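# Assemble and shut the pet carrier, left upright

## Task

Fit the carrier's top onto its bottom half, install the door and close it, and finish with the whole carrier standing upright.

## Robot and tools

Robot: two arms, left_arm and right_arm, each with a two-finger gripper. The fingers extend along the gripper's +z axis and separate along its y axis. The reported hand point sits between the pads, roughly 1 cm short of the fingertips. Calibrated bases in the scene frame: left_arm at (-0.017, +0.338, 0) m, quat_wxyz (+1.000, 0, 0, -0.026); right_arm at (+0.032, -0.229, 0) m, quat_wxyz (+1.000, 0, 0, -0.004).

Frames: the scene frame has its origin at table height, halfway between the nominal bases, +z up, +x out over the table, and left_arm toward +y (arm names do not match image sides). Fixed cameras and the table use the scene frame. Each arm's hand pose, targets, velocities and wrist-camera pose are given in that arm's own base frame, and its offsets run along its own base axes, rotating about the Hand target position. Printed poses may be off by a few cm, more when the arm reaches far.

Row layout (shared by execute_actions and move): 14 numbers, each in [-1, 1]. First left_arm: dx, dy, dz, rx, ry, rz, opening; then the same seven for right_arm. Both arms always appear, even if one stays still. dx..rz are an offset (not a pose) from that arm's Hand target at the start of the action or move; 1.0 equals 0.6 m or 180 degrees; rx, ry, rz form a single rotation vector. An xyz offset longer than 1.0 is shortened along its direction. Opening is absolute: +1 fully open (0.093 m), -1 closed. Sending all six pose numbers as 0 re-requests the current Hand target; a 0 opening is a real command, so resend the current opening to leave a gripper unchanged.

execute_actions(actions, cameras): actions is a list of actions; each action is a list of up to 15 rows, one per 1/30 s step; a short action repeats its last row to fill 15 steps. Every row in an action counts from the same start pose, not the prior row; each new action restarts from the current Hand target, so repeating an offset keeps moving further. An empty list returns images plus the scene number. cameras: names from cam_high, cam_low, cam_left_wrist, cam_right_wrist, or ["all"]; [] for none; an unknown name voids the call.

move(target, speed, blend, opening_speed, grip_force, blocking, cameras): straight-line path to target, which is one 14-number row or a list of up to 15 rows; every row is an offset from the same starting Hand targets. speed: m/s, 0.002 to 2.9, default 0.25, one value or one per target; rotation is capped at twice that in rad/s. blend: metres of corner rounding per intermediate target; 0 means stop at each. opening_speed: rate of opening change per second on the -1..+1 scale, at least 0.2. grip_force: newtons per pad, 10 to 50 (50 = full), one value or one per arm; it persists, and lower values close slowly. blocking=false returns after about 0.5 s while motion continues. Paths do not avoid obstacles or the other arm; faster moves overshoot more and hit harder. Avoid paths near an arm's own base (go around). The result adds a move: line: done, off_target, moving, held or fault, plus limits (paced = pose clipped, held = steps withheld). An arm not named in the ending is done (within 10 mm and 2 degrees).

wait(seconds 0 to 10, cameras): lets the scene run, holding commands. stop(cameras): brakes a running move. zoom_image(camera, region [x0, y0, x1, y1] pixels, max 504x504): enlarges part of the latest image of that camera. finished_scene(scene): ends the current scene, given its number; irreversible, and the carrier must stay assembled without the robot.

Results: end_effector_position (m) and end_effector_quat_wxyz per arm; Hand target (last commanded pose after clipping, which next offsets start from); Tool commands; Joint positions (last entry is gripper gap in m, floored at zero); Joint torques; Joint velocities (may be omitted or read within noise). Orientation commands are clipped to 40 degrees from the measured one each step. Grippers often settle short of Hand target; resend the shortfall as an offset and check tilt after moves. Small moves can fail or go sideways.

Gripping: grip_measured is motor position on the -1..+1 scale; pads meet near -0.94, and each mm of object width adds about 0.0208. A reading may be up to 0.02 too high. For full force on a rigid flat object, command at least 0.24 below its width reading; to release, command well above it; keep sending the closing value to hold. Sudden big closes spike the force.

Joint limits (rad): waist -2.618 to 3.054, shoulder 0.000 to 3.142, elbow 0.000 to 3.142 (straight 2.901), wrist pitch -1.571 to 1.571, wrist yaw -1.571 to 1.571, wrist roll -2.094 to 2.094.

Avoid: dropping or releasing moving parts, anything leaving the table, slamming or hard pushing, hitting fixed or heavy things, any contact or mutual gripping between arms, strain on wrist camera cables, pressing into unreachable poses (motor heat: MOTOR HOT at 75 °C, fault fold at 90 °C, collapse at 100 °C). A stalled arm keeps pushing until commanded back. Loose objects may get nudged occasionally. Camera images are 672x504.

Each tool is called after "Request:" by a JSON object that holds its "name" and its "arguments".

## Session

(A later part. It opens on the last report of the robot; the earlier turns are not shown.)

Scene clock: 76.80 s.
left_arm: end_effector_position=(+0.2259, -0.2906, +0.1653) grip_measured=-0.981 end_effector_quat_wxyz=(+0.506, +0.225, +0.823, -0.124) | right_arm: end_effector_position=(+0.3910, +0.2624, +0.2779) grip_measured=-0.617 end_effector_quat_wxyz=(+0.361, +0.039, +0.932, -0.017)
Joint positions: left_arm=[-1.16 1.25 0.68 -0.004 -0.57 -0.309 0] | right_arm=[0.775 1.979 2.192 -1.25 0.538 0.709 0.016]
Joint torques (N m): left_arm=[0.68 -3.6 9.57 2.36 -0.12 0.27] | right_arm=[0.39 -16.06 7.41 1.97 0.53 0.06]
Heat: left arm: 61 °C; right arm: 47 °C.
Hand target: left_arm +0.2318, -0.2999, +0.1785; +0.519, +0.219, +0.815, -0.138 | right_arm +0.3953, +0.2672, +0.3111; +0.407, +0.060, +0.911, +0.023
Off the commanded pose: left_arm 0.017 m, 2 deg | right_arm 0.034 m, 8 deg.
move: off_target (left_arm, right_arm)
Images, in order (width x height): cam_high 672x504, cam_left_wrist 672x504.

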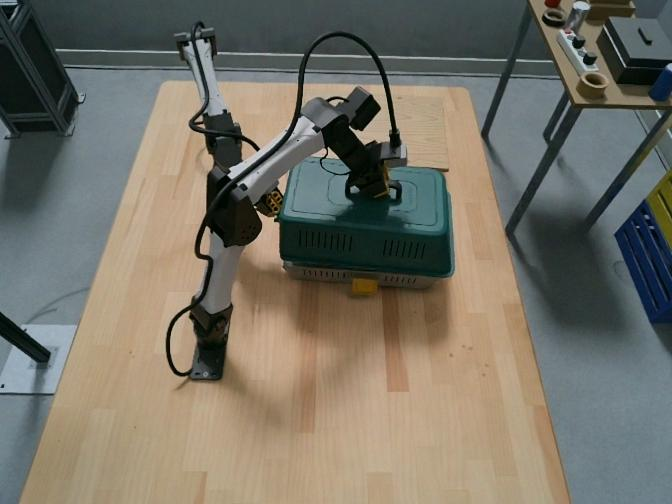

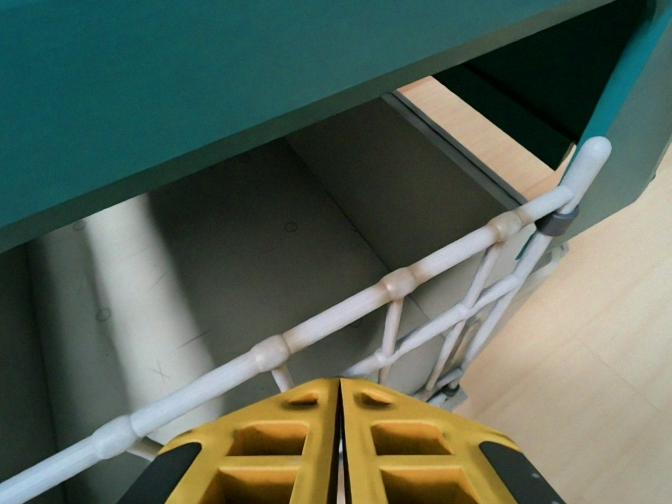

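Request:
{"name": "move", "arguments": {"target": [0,0,0,0,0,0,-1,0.002,0.014,-0.012,0.0,0.0,0.002,-1], "speed": 0.08, "cameras": ["cam_high","cam_left_wrist"]}}

Request:
{"name": "zoom_image", "arguments": {"camera": "cam_high", "region": [250, 130, 480, 300]}}

Request:
{"name": "zoom_image", "arguments": {"camera": "cam_left_wrist", "region": [450, 0, 672, 220]}}

Scene clock: 80.80 s.
left_arm: end_effector_position=(+0.2259, -0.2907, +0.1653) grip_measured=-0.981 end_effector_quat_wxyz=(+0.506, +0.225, +0.823, -0.124) | right_arm: end_effector_position=(+0.3915, +0.2721, +0.2787) grip_measured=-0.617 end_effector_quat_wxyz=(+0.369, +0.037, +0.929, -0.005)
Joint positions: left_arm=[-1.16 1.25 0.68 -0.004 -0.57 -0.309 0] | right_arm=[0.789 1.979 2.182 -1.214 0.538 0.711 0.016]
Joint torques (N m): left_arm=[0.62 -3.55 9.63 2.35 -0.11 0.27] | right_arm=[0.25 -14.56 7.47 1.91 0.56 0.08]
Heat: left arm: 61 °C; right arm: 47 °C.
Hand target: left_arm +0.2318, -0.2999, +0.1785; +0.519, +0.219, +0.815, -0.138 | right_arm +0.3965, +0.2756, +0.3038; +0.407, +0.057, +0.911, +0.024
Off the commanded pose: left_arm 0.017 m, 2 deg | right_arm 0.026 m, 6 deg.
move: off_target (left_arm, right_arm)
Images, in order (width x height): cam_high 672x504, cam_left_wrist 672x504.

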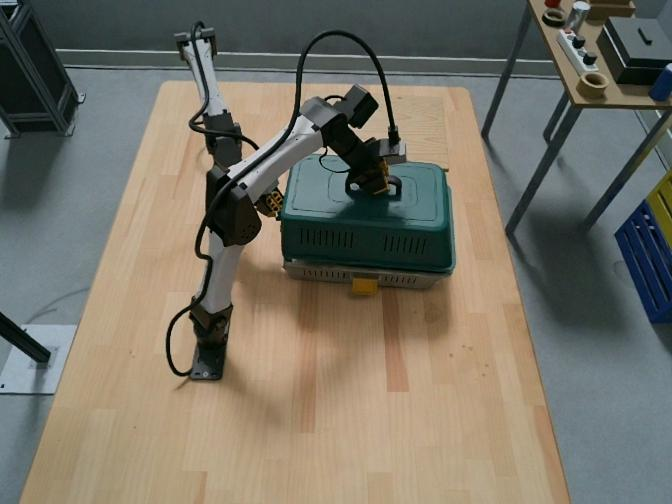

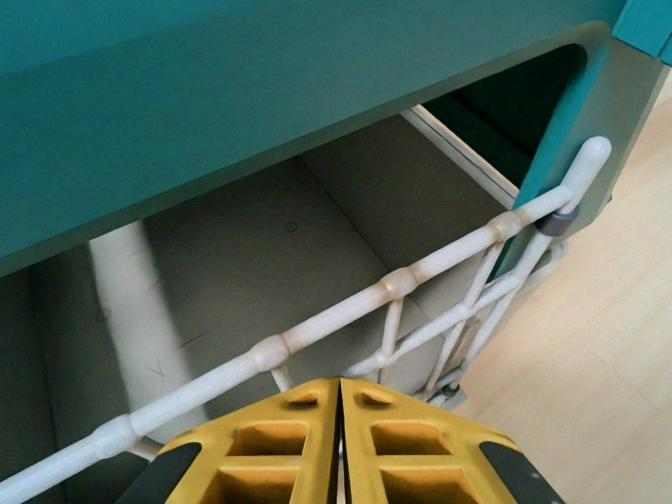

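Scaled by 2.191 from the camera's 672x504 image, which has a finer 960x720 frame.

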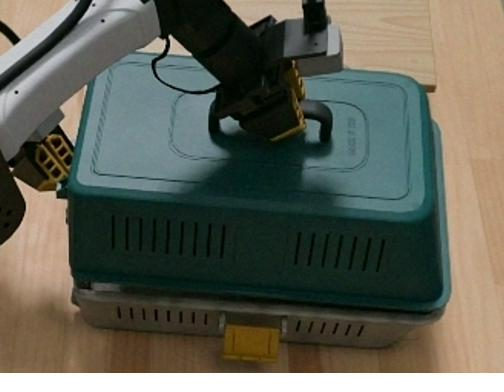

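Scaled by 2.270 from the camera's 672x504 image, which has a finer 960x720 frame.

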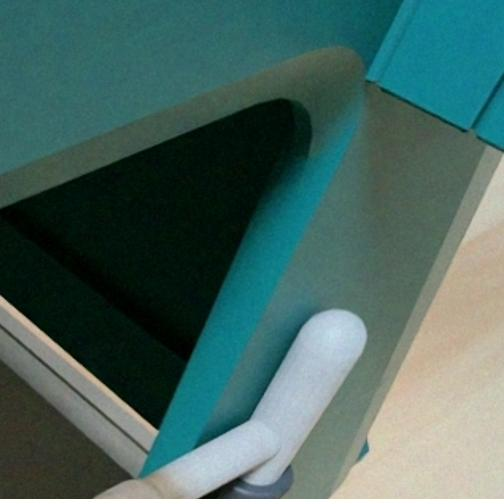

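Request:
{"name": "move", "arguments": {"target": [0,0,0,0,0,0,-1,0.0,0.0,-0.02,-0.007,0.0,0.0,-1], "speed": 0.06, "cameras": ["cam_high","cam_left_wrist"]}}

Request:
{"name": "zoom_image", "arguments": {"camera": "cam_high", "region": [250, 130, 480, 300]}}

Request:
{"name": "zoom_image", "arguments": {"camera": "cam_left_wrist", "region": [450, 0, 672, 220]}}

Scene clock: 85.80 s.
left_arm: end_effector_position=(+0.2258, -0.2907, +0.1652) grip_measured=-0.981 end_effector_quat_wxyz=(+0.506, +0.225, +0.823, -0.124) | right_arm: end_effector_position=(+0.3925, +0.2750, +0.2587) grip_measured=-0.617 end_effector_quat_wxyz=(+0.362, +0.033, +0.932, -0.015)
Joint positions: left_arm=[-1.16 1.25 0.68 -0.004 -0.57 -0.309 0] | right_arm=[0.793 1.979 2.108 -1.165 0.542 0.712 0.016]
Joint torques (N m): left_arm=[0.55 -3.54 9.59 2.37 -0.12 0.3] | right_arm=[0.25 -16.38 7.62 1.84 0.68 0.01]
Heat: left arm: 61 °C; right arm: 48 °C.
Hand target: left_arm +0.2318, -0.3000, +0.1785; +0.519, +0.219, +0.815, -0.139 | right_arm +0.3966, +0.2755, +0.2917; +0.407, +0.052, +0.912, +0.014
Off the commanded pose: left_arm 0.017 m, 2 deg | right_arm 0.033 m, 7 deg.
move: off_target (left_arm, right_arm)
Images, in order (width x height): cam_high 672x504, cam_left_wrist 672x504.

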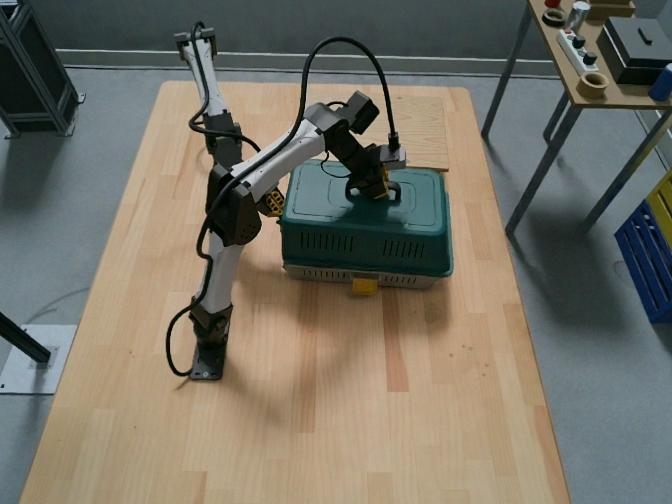

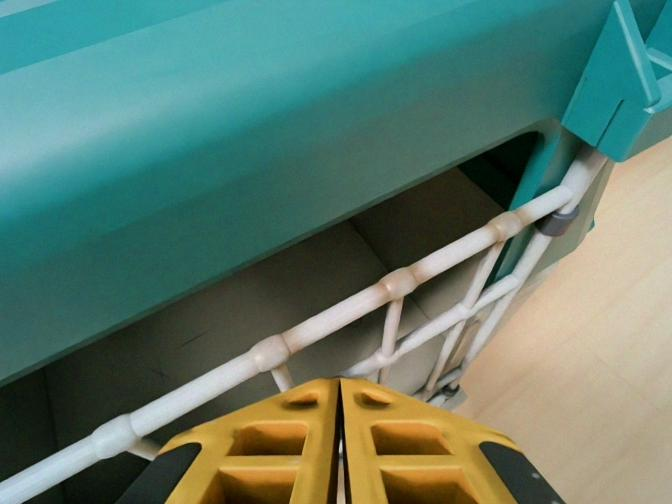

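Scaled by 2.191 from the camera's 672x504 image, which has a finer 960x720 frame.

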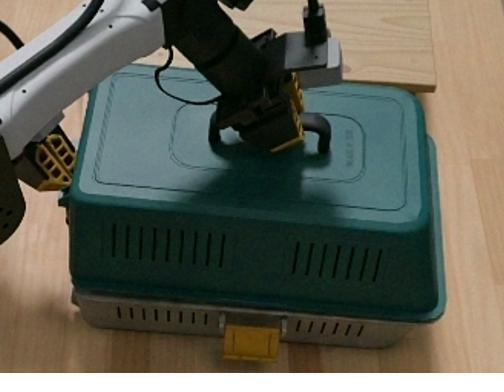

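Scaled by 2.270 from the camera's 672x504 image, which has a finer 960x720 frame.

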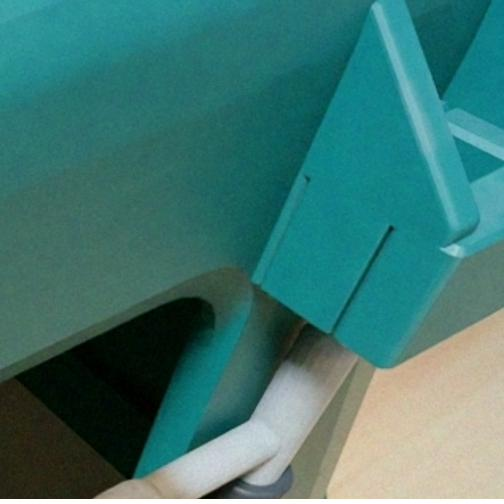

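Request:
{"name": "move", "arguments": {"target": [0.005,0,0,0,0,0,-1,0.0,0.0,-0.012,0.0,0.0,0.002,-1], "speed": 0.05, "cameras": ["cam_high","cam_left_wrist"]}}

Request:
{"name": "zoom_image", "arguments": {"camera": "cam_high", "region": [250, 130, 480, 300]}}

Request:
{"name": "zoom_image", "arguments": {"camera": "cam_left_wrist", "region": [450, 0, 672, 220]}}

Scene clock: 91.03 s.
left_arm: end_effector_position=(+0.2273, -0.2912, +0.1641) grip_measured=-0.981 end_effector_quat_wxyz=(+0.505, +0.228, +0.823, -0.125) | right_arm: end_effector_position=(+0.3931, +0.2733, +0.2545) grip_measured=-0.617 end_effector_quat_wxyz=(+0.368, +0.032, +0.929, -0.017)
Joint positions: left_arm=[-1.152 1.255 0.68 0.002 -0.56 -0.302 0] | right_arm=[0.793 1.96 2.055 -1.124 0.553 0.704 0.016]
Joint torques (N m): left_arm=[1.03 -3.55 9.73 2.39 -0.12 0.34] | right_arm=[0.12 -16.16 7.25 1.87 0.54 0]
Heat: left arm: 61 °C; right arm: 49 °C.
Hand target: left_arm +0.2348, -0.2999, +0.1785; +0.519, +0.219, +0.815, -0.138 | right_arm +0.3966, +0.2755, +0.2846; +0.407, +0.049, +0.912, +0.015
Off the commanded pose: left_arm 0.018 m, 3 deg | right_arm 0.030 m, 7 deg.
move: off_target (left_arm, right_arm)
Images, in order (width x height): cam_high 672x504, cam_left_wrist 672x504.

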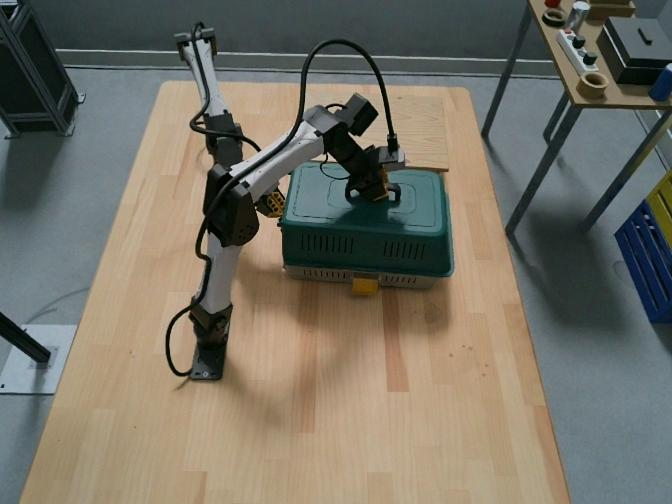

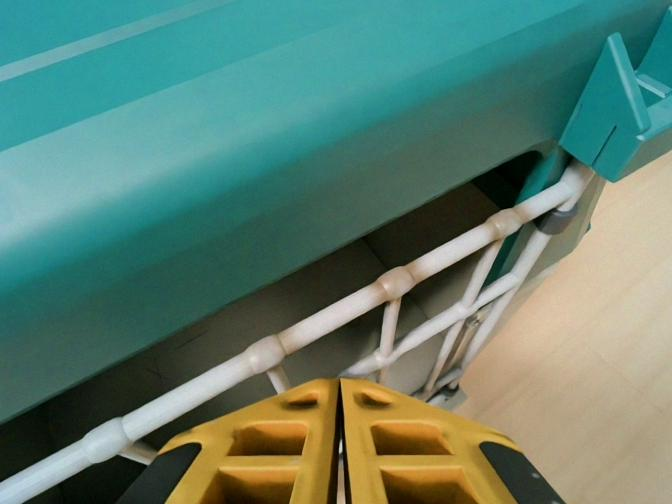

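Scaled by 2.191 from the camera's 672x504 image, which has a finer 960x720 frame.

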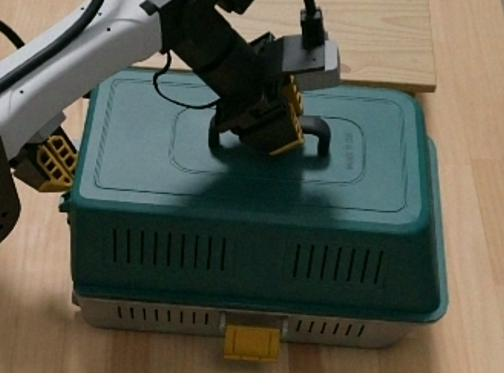

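Scaled by 2.270 from the camera's 672x504 image, which has a finer 960x720 frame.

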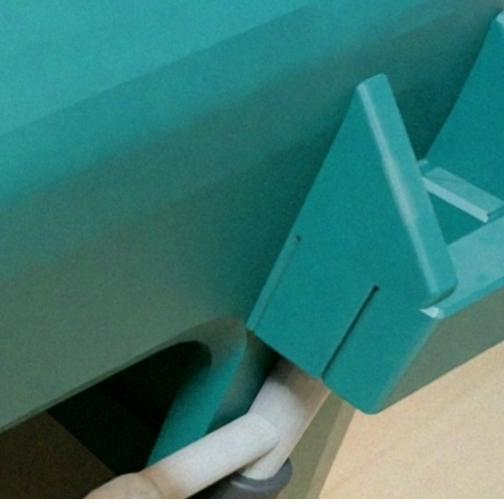

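Request:
{"name": "move", "arguments": {"target": [0,0,0,0,0,0,-1,0.0,-0.002,-0.022,0.0,0.0,0.0,-1], "speed": 0.05, "cameras": ["cam_high","cam_left_wrist","cam_low"]}}

Request:
{"name": "zoom_image", "arguments": {"camera": "cam_high", "region": [250, 130, 480, 300]}}

Request:
{"name": "zoom_image", "arguments": {"camera": "cam_left_wrist", "region": [450, 0, 672, 220]}}

Request:
{"name": "zoom_image", "arguments": {"camera": "cam_low", "region": [200, 60, 540, 310]}}

Scene clock: 94.63 s.
left_arm: end_effector_position=(+0.2275, -0.2912, +0.1641) grip_measured=-0.981 end_effector_quat_wxyz=(+0.505, +0.228, +0.823, -0.125) | right_arm: end_effector_position=(+0.3930, +0.2744, +0.2494) grip_measured=-0.617 end_effector_quat_wxyz=(+0.374, +0.034, +0.927, -0.005)
Joint positions: left_arm=[-1.151 1.255 0.68 0.003 -0.558 -0.302 0] | right_arm=[0.793 1.925 1.973 -1.048 0.545 0.702 0.016]
Joint torques (N m): left_arm=[0.96 -3.63 9.85 2.35 -0.15 0.29] | right_arm=[0.01 -14.75 6.82 1.82 0.6 0]
Heat: left arm: 62 °C; right arm: 51 °C.
Hand target: left_arm +0.2347, -0.3000, +0.1785; +0.519, +0.219, +0.815, -0.139 | right_arm +0.3966, +0.2744, +0.2713; +0.407, +0.049, +0.912, +0.015
Off the commanded pose: left_arm 0.018 m, 3 deg | right_arm 0.022 m, 5 deg.
move: off_target (left_arm, right_arm)
Images, in order (width x height): cam_high 672x504, cam_low 672x504, cam_left_wrist 672x504.

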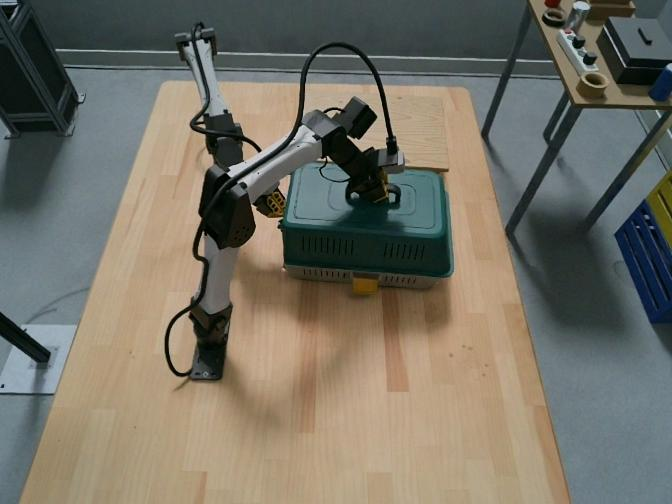

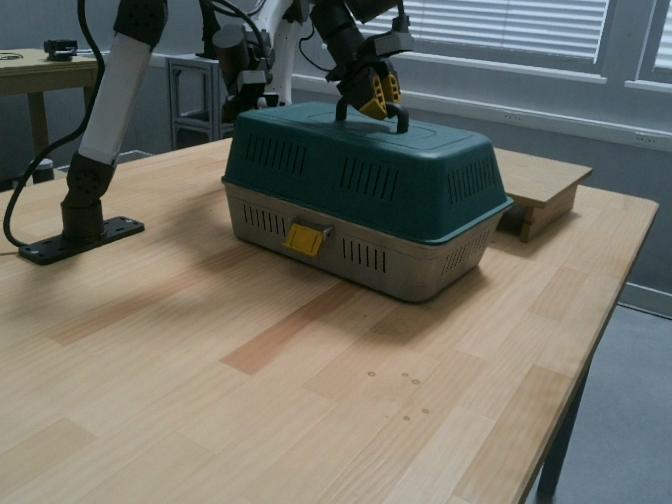

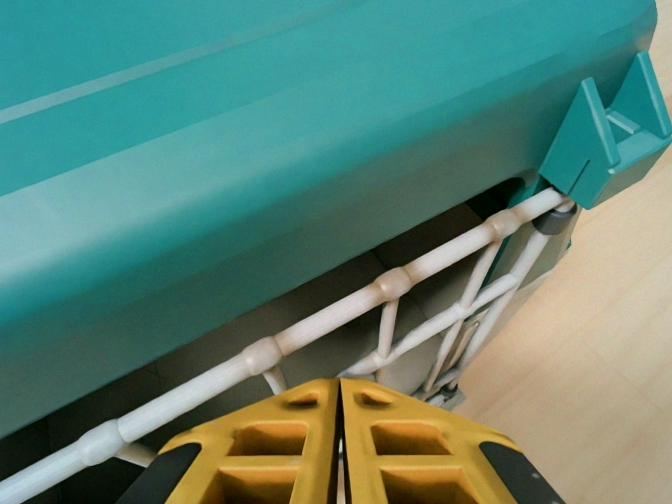

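Scaled by 2.191 from the camera's 672x504 image, which has a finer 960x720 frame.

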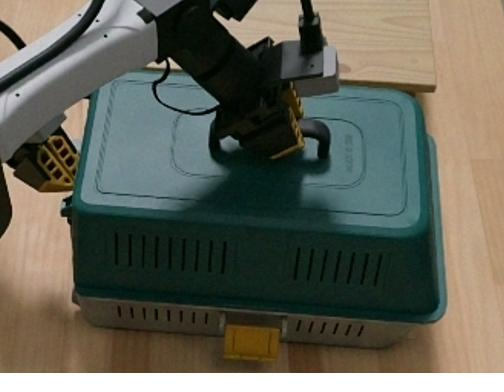

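Scaled by 2.270 from the camera's 672x504 image, which has a finer 960x720 frame.

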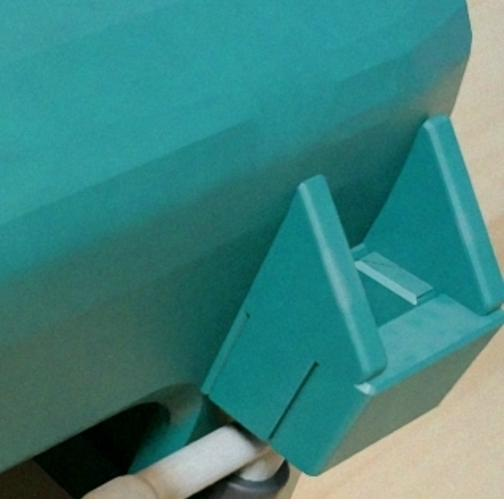

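Scaled by 1.482 from the camera's 672x504 image, which has a finer 960x720 frame.

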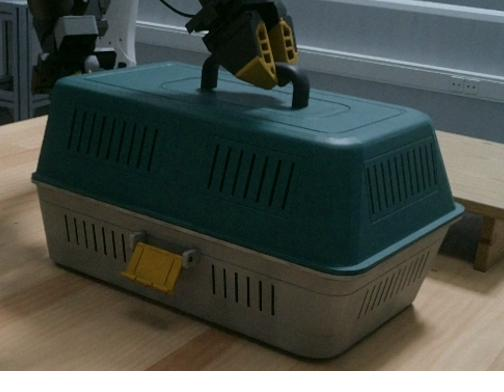

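Request:
{"name": "move", "arguments": {"target": [0,0,0,0,0,0,-1,-0.002,-0.004,-0.022,0.0,0.003,-0.003,-1], "speed": 0.05, "cameras": ["cam_high","cam_left_wrist","cam_low"]}}

Request:
{"name": "zoom_image", "arguments": {"camera": "cam_high", "region": [250, 130, 480, 300]}}

Request:
{"name": "zoom_image", "arguments": {"camera": "cam_left_wrist", "region": [450, 0, 672, 220]}}

Request:
{"name": "zoom_image", "arguments": {"camera": "cam_low", "region": [200, 60, 540, 310]}}

Scene clock: 101.17 s.
left_arm: end_effector_position=(+0.2275, -0.2912, +0.1641) grip_measured=-0.981 end_effector_quat_wxyz=(+0.505, +0.228, +0.823, -0.125) | right_arm: end_effector_position=(+0.3932, +0.2741, +0.2482) grip_measured=-0.617 end_effector_quat_wxyz=(+0.383, +0.036, +0.923, +0.003)
Joint positions: left_arm=[-1.151 1.255 0.68 0.003 -0.558 -0.302 0] | right_arm=[0.792 1.898 1.918 -0.993 0.545 0.698 0.016]
Joint torques (N m): left_arm=[0.73 -3.58 9.84 2.36 -0.11 0.33] | right_arm=[-0.1 -13.26 5.86 1.74 0.57 0.13]
Heat: left arm: 62 °C; right arm: 51 °C.
Hand target: left_arm +0.2348, -0.3000, +0.1785; +0.519, +0.219, +0.815, -0.139 | right_arm +0.3954, +0.2720, +0.2582; +0.403, +0.054, +0.913, +0.013
Off the commanded pose: left_arm 0.018 m, 3 deg | right_arm 0.010 m, 3 deg.
move: off_target (left_arm, right_arm)
Images, in order (width x height): cam_high 672x504, cam_low 672x504, cam_left_wrist 672x504.

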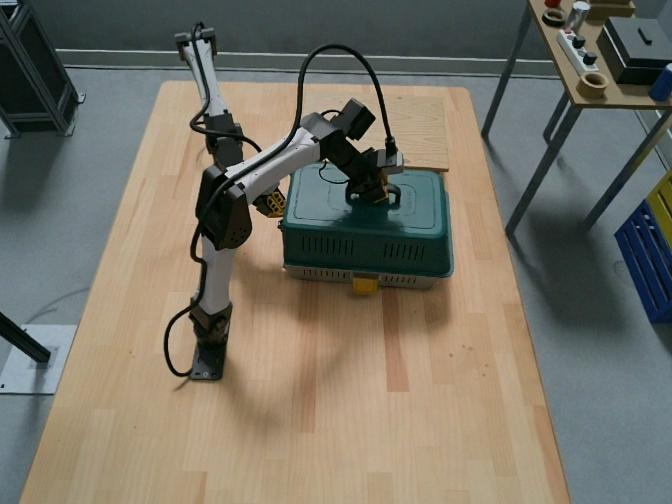

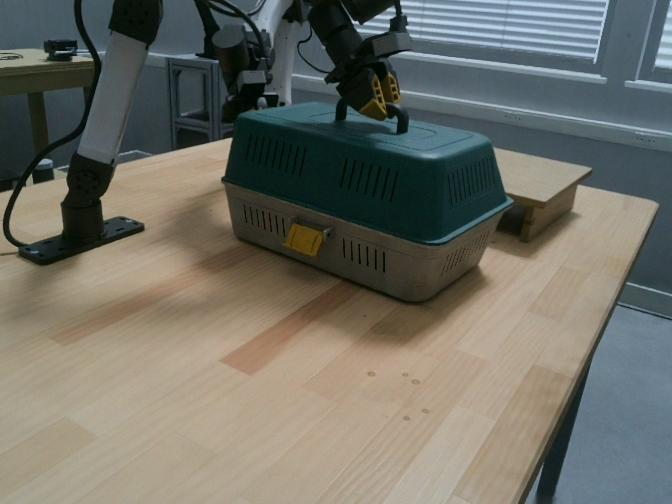

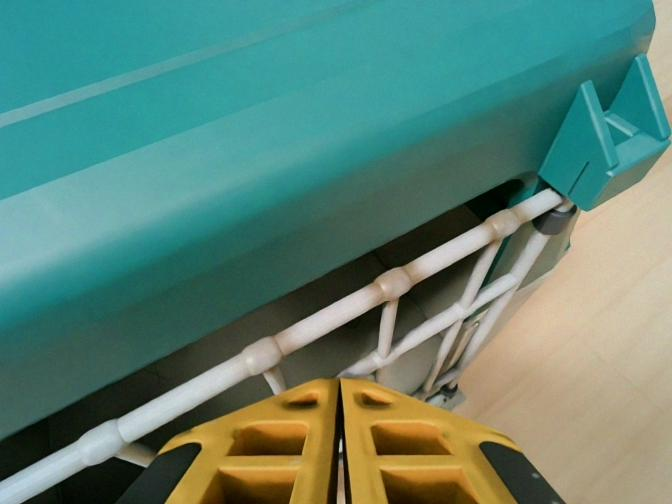

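Scaled by 2.191 from the camera's 672x504 image, which has a finer 960x720 frame.

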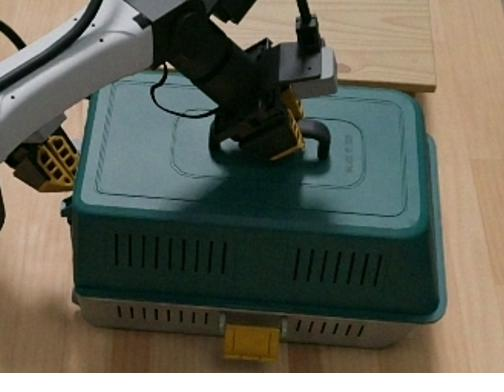

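Scaled by 2.270 from the camera's 672x504 image, which has a finer 960x720 frame.

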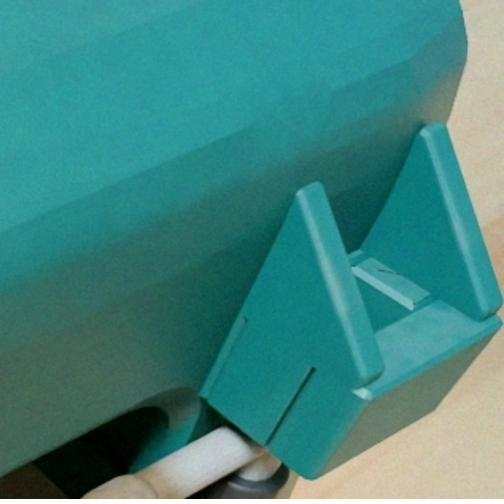

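Scaled by 1.482 from the camera's 672x504 image, which has a finer 960x720 frame.

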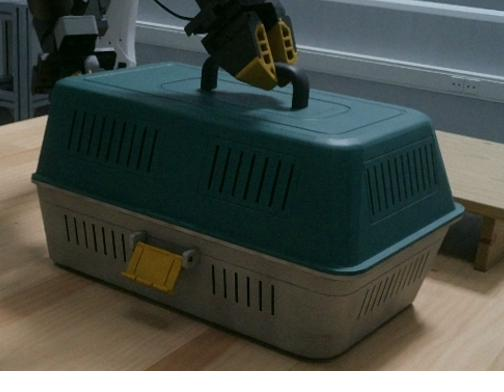

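Request:
{"name": "move", "arguments": {"target": [0,0,0,0,0,0,-1,-0.002,-0.008,-0.025,-0.0,0.003,-0.004,-1], "speed": 0.05}}

Request:
{"name": "move", "arguments": {"target": [-0.08,0.02,0.02,0,0,0,-1,0,0,0,0,0,0,-1], "speed": 0.08, "cameras": ["cam_high","cam_left_wrist","cam_low"]}}

Request:
{"name": "zoom_image", "arguments": {"camera": "cam_high", "region": [250, 130, 480, 300]}}

Request:
{"name": "zoom_image", "arguments": {"camera": "cam_low", "region": [200, 60, 540, 310]}}

Scene clock: 107.00 s.
left_arm: end_effector_position=(+0.2275, -0.2912, +0.1641) grip_measured=-0.981 end_effector_quat_wxyz=(+0.505, +0.228, +0.823, -0.125) | right_arm: end_effector_position=(+0.3948, +0.2718, +0.2475) grip_measured=-0.617 end_effector_quat_wxyz=(+0.400, +0.041, +0.916, +0.008)
Joint positions: left_arm=[-1.151 1.255 0.68 0.003 -0.558 -0.302 0] | right_arm=[0.792 1.864 1.845 -0.917 0.564 0.692 0.016]
Joint torques (N m): left_arm=[0.87 -3.47 9.78 2.36 -0.16 0.28] | right_arm=[-0.65 -11.67 5.19 1.53 0.37 0.29]
Heat: left arm: 62 °C; right arm: 52 °C.
Hand target: left_arm +0.2348, -0.3000, +0.1785; +0.519, +0.219, +0.815, -0.139 | right_arm +0.3942, +0.2671, +0.2432; +0.399, +0.060, +0.915, +0.010
Off the commanded pose: left_arm 0.018 m, 3 deg | right_arm 0.006 m, 2 deg.
move: off_target (left_arm)

Scene clock: 108.37 s.
left_arm: end_effector_position=(+0.1862, -0.2869, +0.1750) grip_measured=-0.981 end_effector_quat_wxyz=(+0.506, +0.238, +0.819, -0.123) | right_arm: end_effector_position=(+0.3949, +0.2718, +0.2475) grip_measured=-0.617 end_effector_quat_wxyz=(+0.400, +0.041, +0.916, +0.008)
Joint positions: left_arm=[-1.312 1.161 0.68 -0.149 -0.684 -0.387 0] | right_arm=[0.792 1.864 1.845 -0.916 0.564 0.692 0.016]
Joint torques (N m): left_arm=[-0.35 -5.82 8.68 1.98 -0.42 -0.02] | right_arm=[-0.66 -11.69 5.18 1.53 0.38 0.31]
Heat: left arm: 62 °C; right arm: 52 °C.
Hand target: left_arm +0.1868, -0.2880, +0.1905; +0.519, +0.219, +0.815, -0.139 | right_arm +0.3942, +0.2672, +0.2432; +0.399, +0.060, +0.915, +0.010
Off the commanded pose: left_arm 0.016 m, 3 deg | right_arm 0.006 m, 2 deg.
move: off_target (left_arm)
Images, in order (width x height): cam_high 672x504, cam_low 672x504, cam_left_wrist 672x504.

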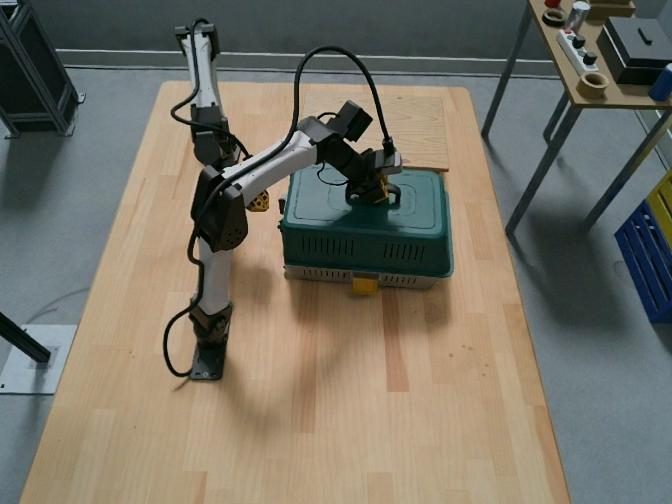

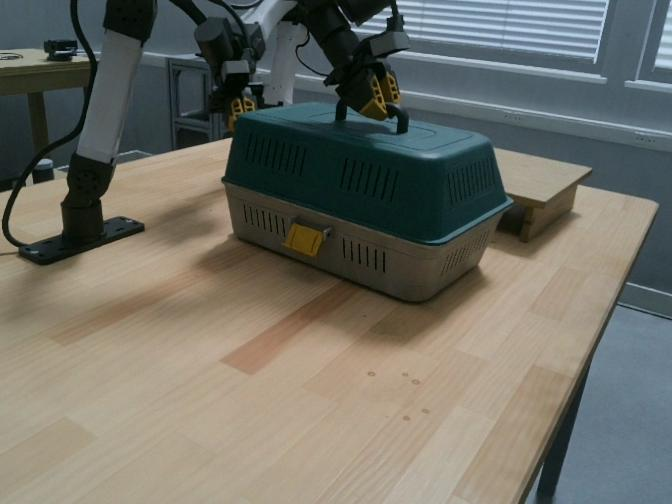

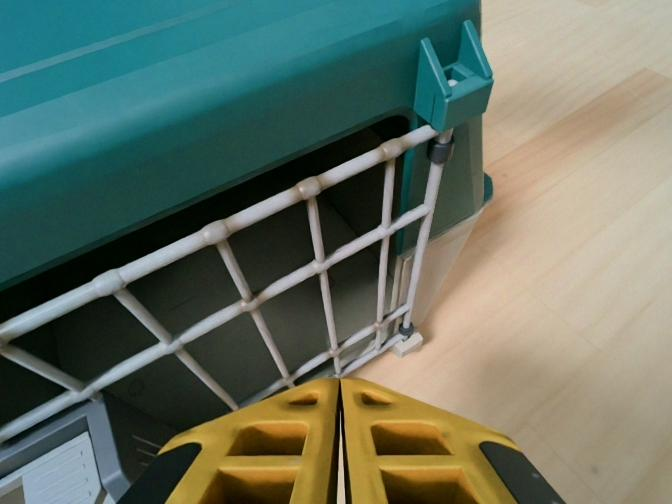

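Scaled by 2.191 from the camera's 672x504 image, which has a finer 960x720 frame.

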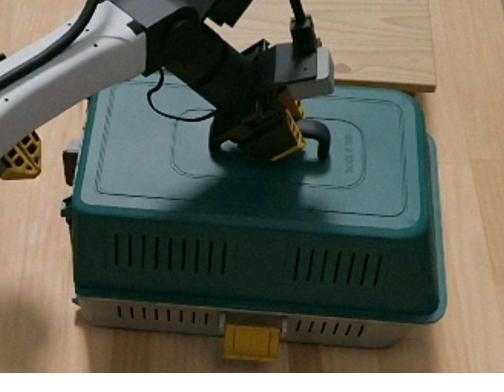

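Scaled by 1.482 from the camera's 672x504 image, which has a finer 960x720 frame.

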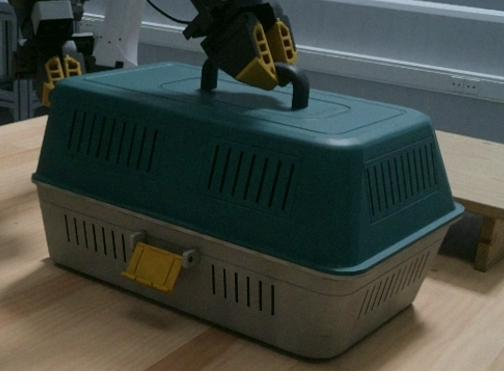

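Request:
{"name": "move", "arguments": {"target": [0,0,0,0,0,0,-1,0,0.004,0.006,0,0,0,0.2], "opening_speed": 0.8, "speed": 0.03}}

Request:
{"name": "move", "arguments": {"target": [[-0.02,0.12,0.08,0,0,0,-1,-0.08,0,0.12,0,0,0,0.4],[-0.075,0.23,0.1,0,0,0,-1,-0.15,-0.27,0.15,0,0,0,0.4]], "blend": [0.03,0], "speed": 0.15, "cameras": ["all"]}}

Request:
{"name": "zoom_image", "arguments": {"camera": "cam_left_wrist", "region": [220, 80, 672, 400]}}

Request:
{"name": "zoom_image", "arguments": {"camera": "cam_low", "region": [200, 60, 540, 310]}}

Request:
{"name": "zoom_image", "arguments": {"camera": "cam_high", "region": [250, 130, 480, 300]}}

Scene clock: 114.13 s.
left_arm: end_effector_position=(+0.1862, -0.2868, +0.1749) grip_measured=-0.981 end_effector_quat_wxyz=(+0.506, +0.238, +0.820, -0.123) | right_arm: end_effector_position=(+0.3945, +0.2716, +0.2475) grip_measured=+0.197 end_effector_quat_wxyz=(+0.400, +0.053, +0.915, +0.011)
Joint positions: left_arm=[-1.312 1.161 0.68 -0.15 -0.684 -0.388 0] | right_arm=[0.793 1.864 1.845 -0.918 0.569 0.718 0.055]
Joint torques (N m): left_arm=[-0.39 -5.81 8.77 1.93 -0.42 -0.05] | right_arm=[-0.38 -10.7 7.72 1.37 0.34 0.07]
Heat: left arm: 62 °C; right arm: 52 °C.
Hand target: left_arm +0.1868, -0.2880, +0.1905; +0.519, +0.219, +0.815, -0.139 | right_arm +0.3941, +0.2696, +0.2468; +0.399, +0.060, +0.915, +0.010
Off the commanded pose: left_arm 0.016 m, 3 deg | right_arm 0.002 m, 1 deg.
move: off_target (left_arm)

Scene clock: 116.67 s.
left_arm: end_effector_position=(+0.1410, -0.1511, +0.2350) grip_measured=-0.981 end_effector_quat_wxyz=(+0.508, +0.238, +0.819, -0.123) | right_arm: end_effector_position=(+0.3027, +0.1070, +0.3361) grip_measured=+0.397 end_effector_quat_wxyz=(+0.394, +0.062, +0.917, +0.005)
Joint positions: left_arm=[-1.431 0.537 0.748 -0.903 -0.781 -0.483 0] | right_arm=[0.561 1.321 1.665 -1.205 0.431 0.534 0.064]
Joint torques (N m): left_arm=[-0.42 0.72 9.69 1.81 -0.43 -0.05] | right_arm=[-0.7 -5.05 5.94 1.78 0.17 -0.17]
Heat: left arm: 63 °C; right arm: 51 °C.
Hand target: left_arm +0.1418, -0.1500, +0.2505; +0.519, +0.219, +0.815, -0.139 | right_arm +0.3042, +0.1075, +0.3369; +0.399, +0.060, +0.915, +0.010
Off the commanded pose: left_arm 0.016 m, 3 deg | right_arm 0.002 m, 1 deg.
move: off_target (left_arm)

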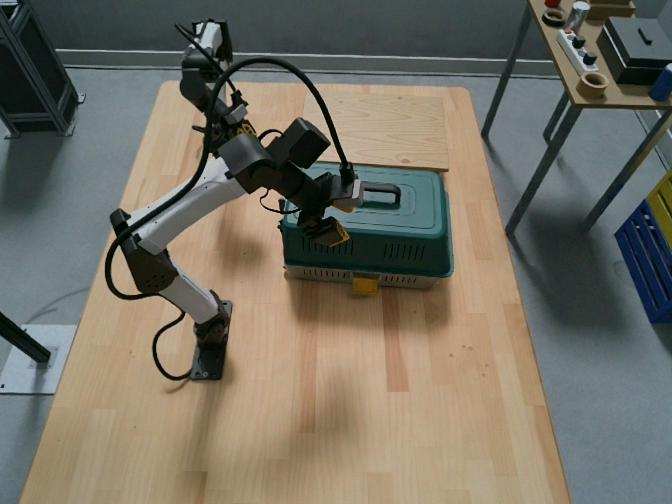

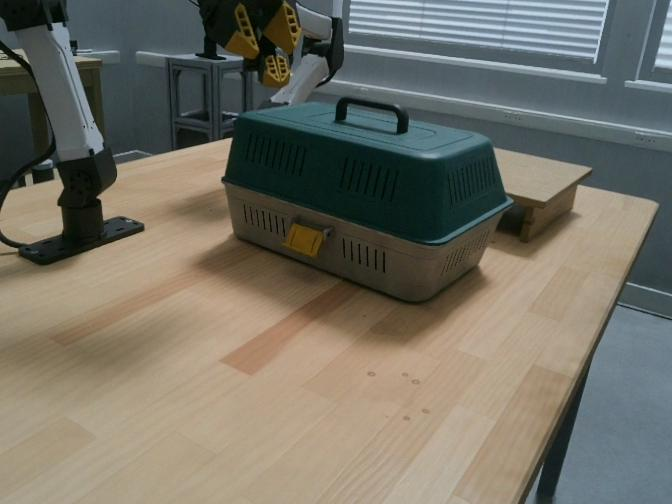

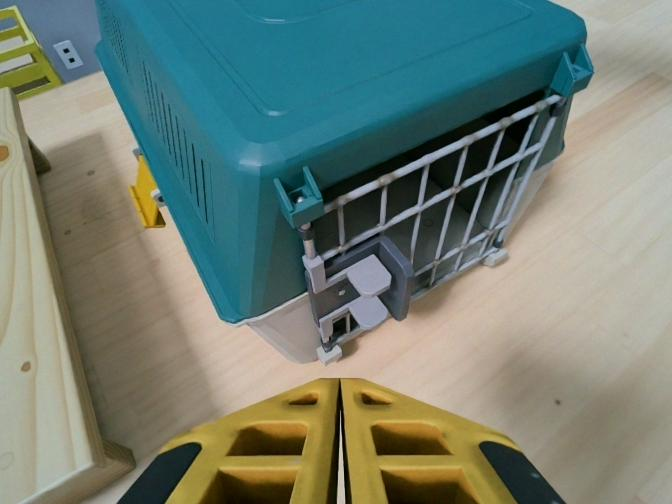

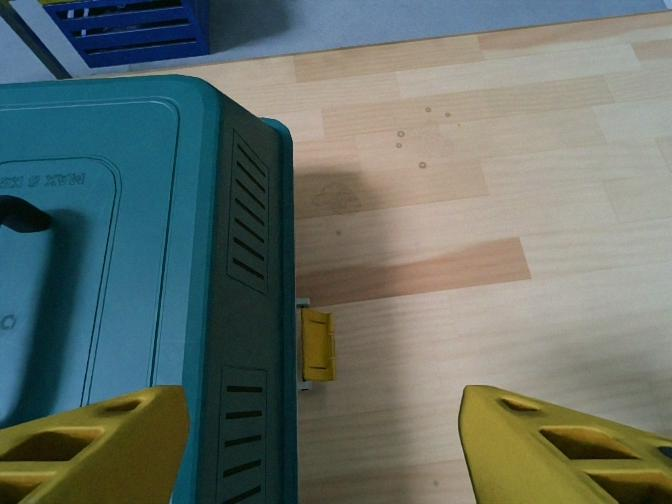

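Scaled by 1.115 from the camera's 672x504 image, which has a finer 960x720 frame.

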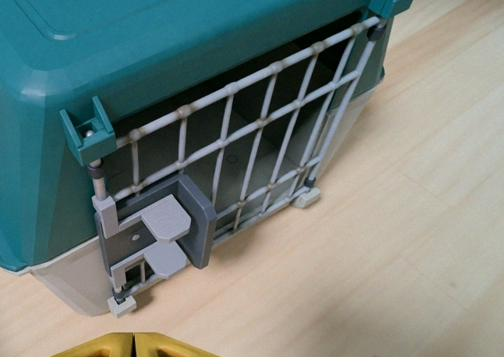

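Scaled by 1.482 from the camera's 672x504 image, which has a finer 960x720 frame.

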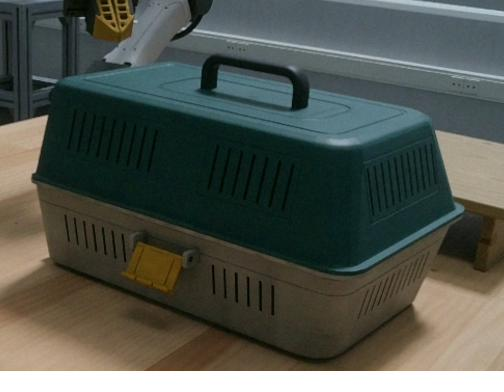

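Scaled by 2.191 from the camera's 672x504 image, which has a finer 960x720 frame.

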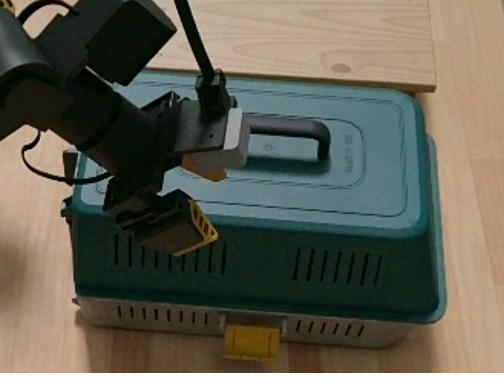

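Request:
{"name": "zoom_image", "arguments": {"camera": "cam_left_wrist", "region": [200, 150, 420, 370]}}

Request:
{"name": "zoom_image", "arguments": {"camera": "cam_left_wrist", "region": [480, 20, 640, 200]}}

Request:
{"name": "zoom_image", "arguments": {"camera": "cam_low", "region": [210, 160, 530, 310]}}

Scaled by 2.291 from the camera's 672x504 image, which has a finer 960x720 frame.

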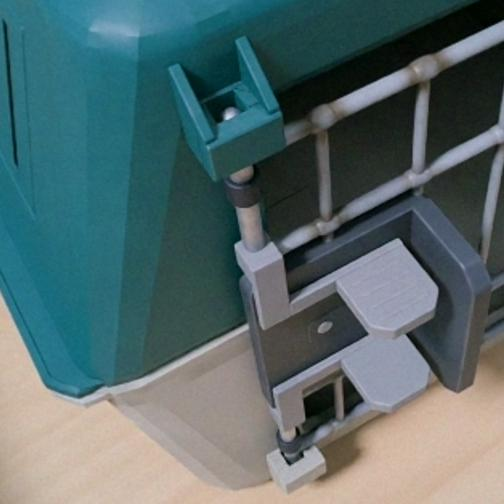

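Scaled by 2.800 from the camera's 672x504 image, which has a finer 960x720 frame.

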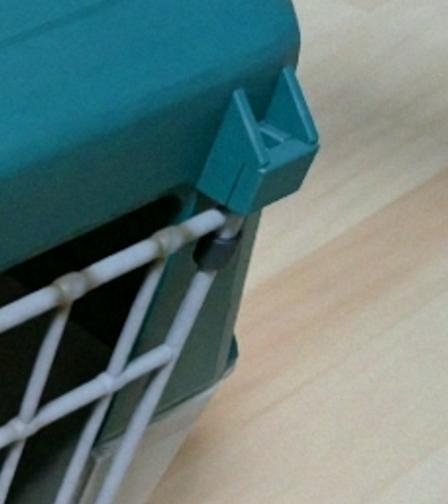

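Scaled by 1.575 from the camera's 672x504 image, which has a finer 960x720 frame.

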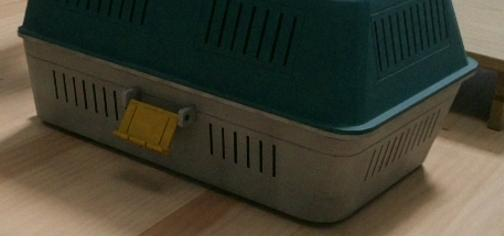

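Request:
{"name": "zoom_image", "arguments": {"camera": "cam_left_wrist", "region": [110, 130, 290, 350]}}

Scaled by 2.291 from the camera's 672x504 image, which has a finer 960x720 frame.

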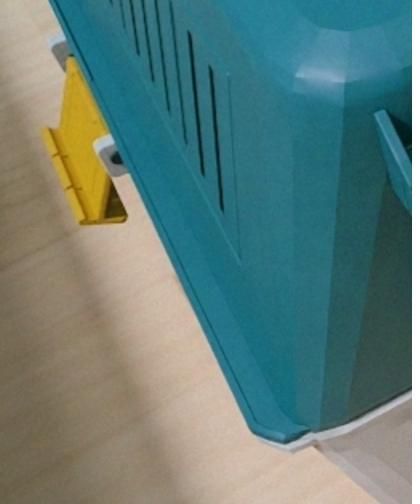

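Request:
{"name": "finished_scene", "arguments": {"scene": 2}}

The scene is finished: the task was done.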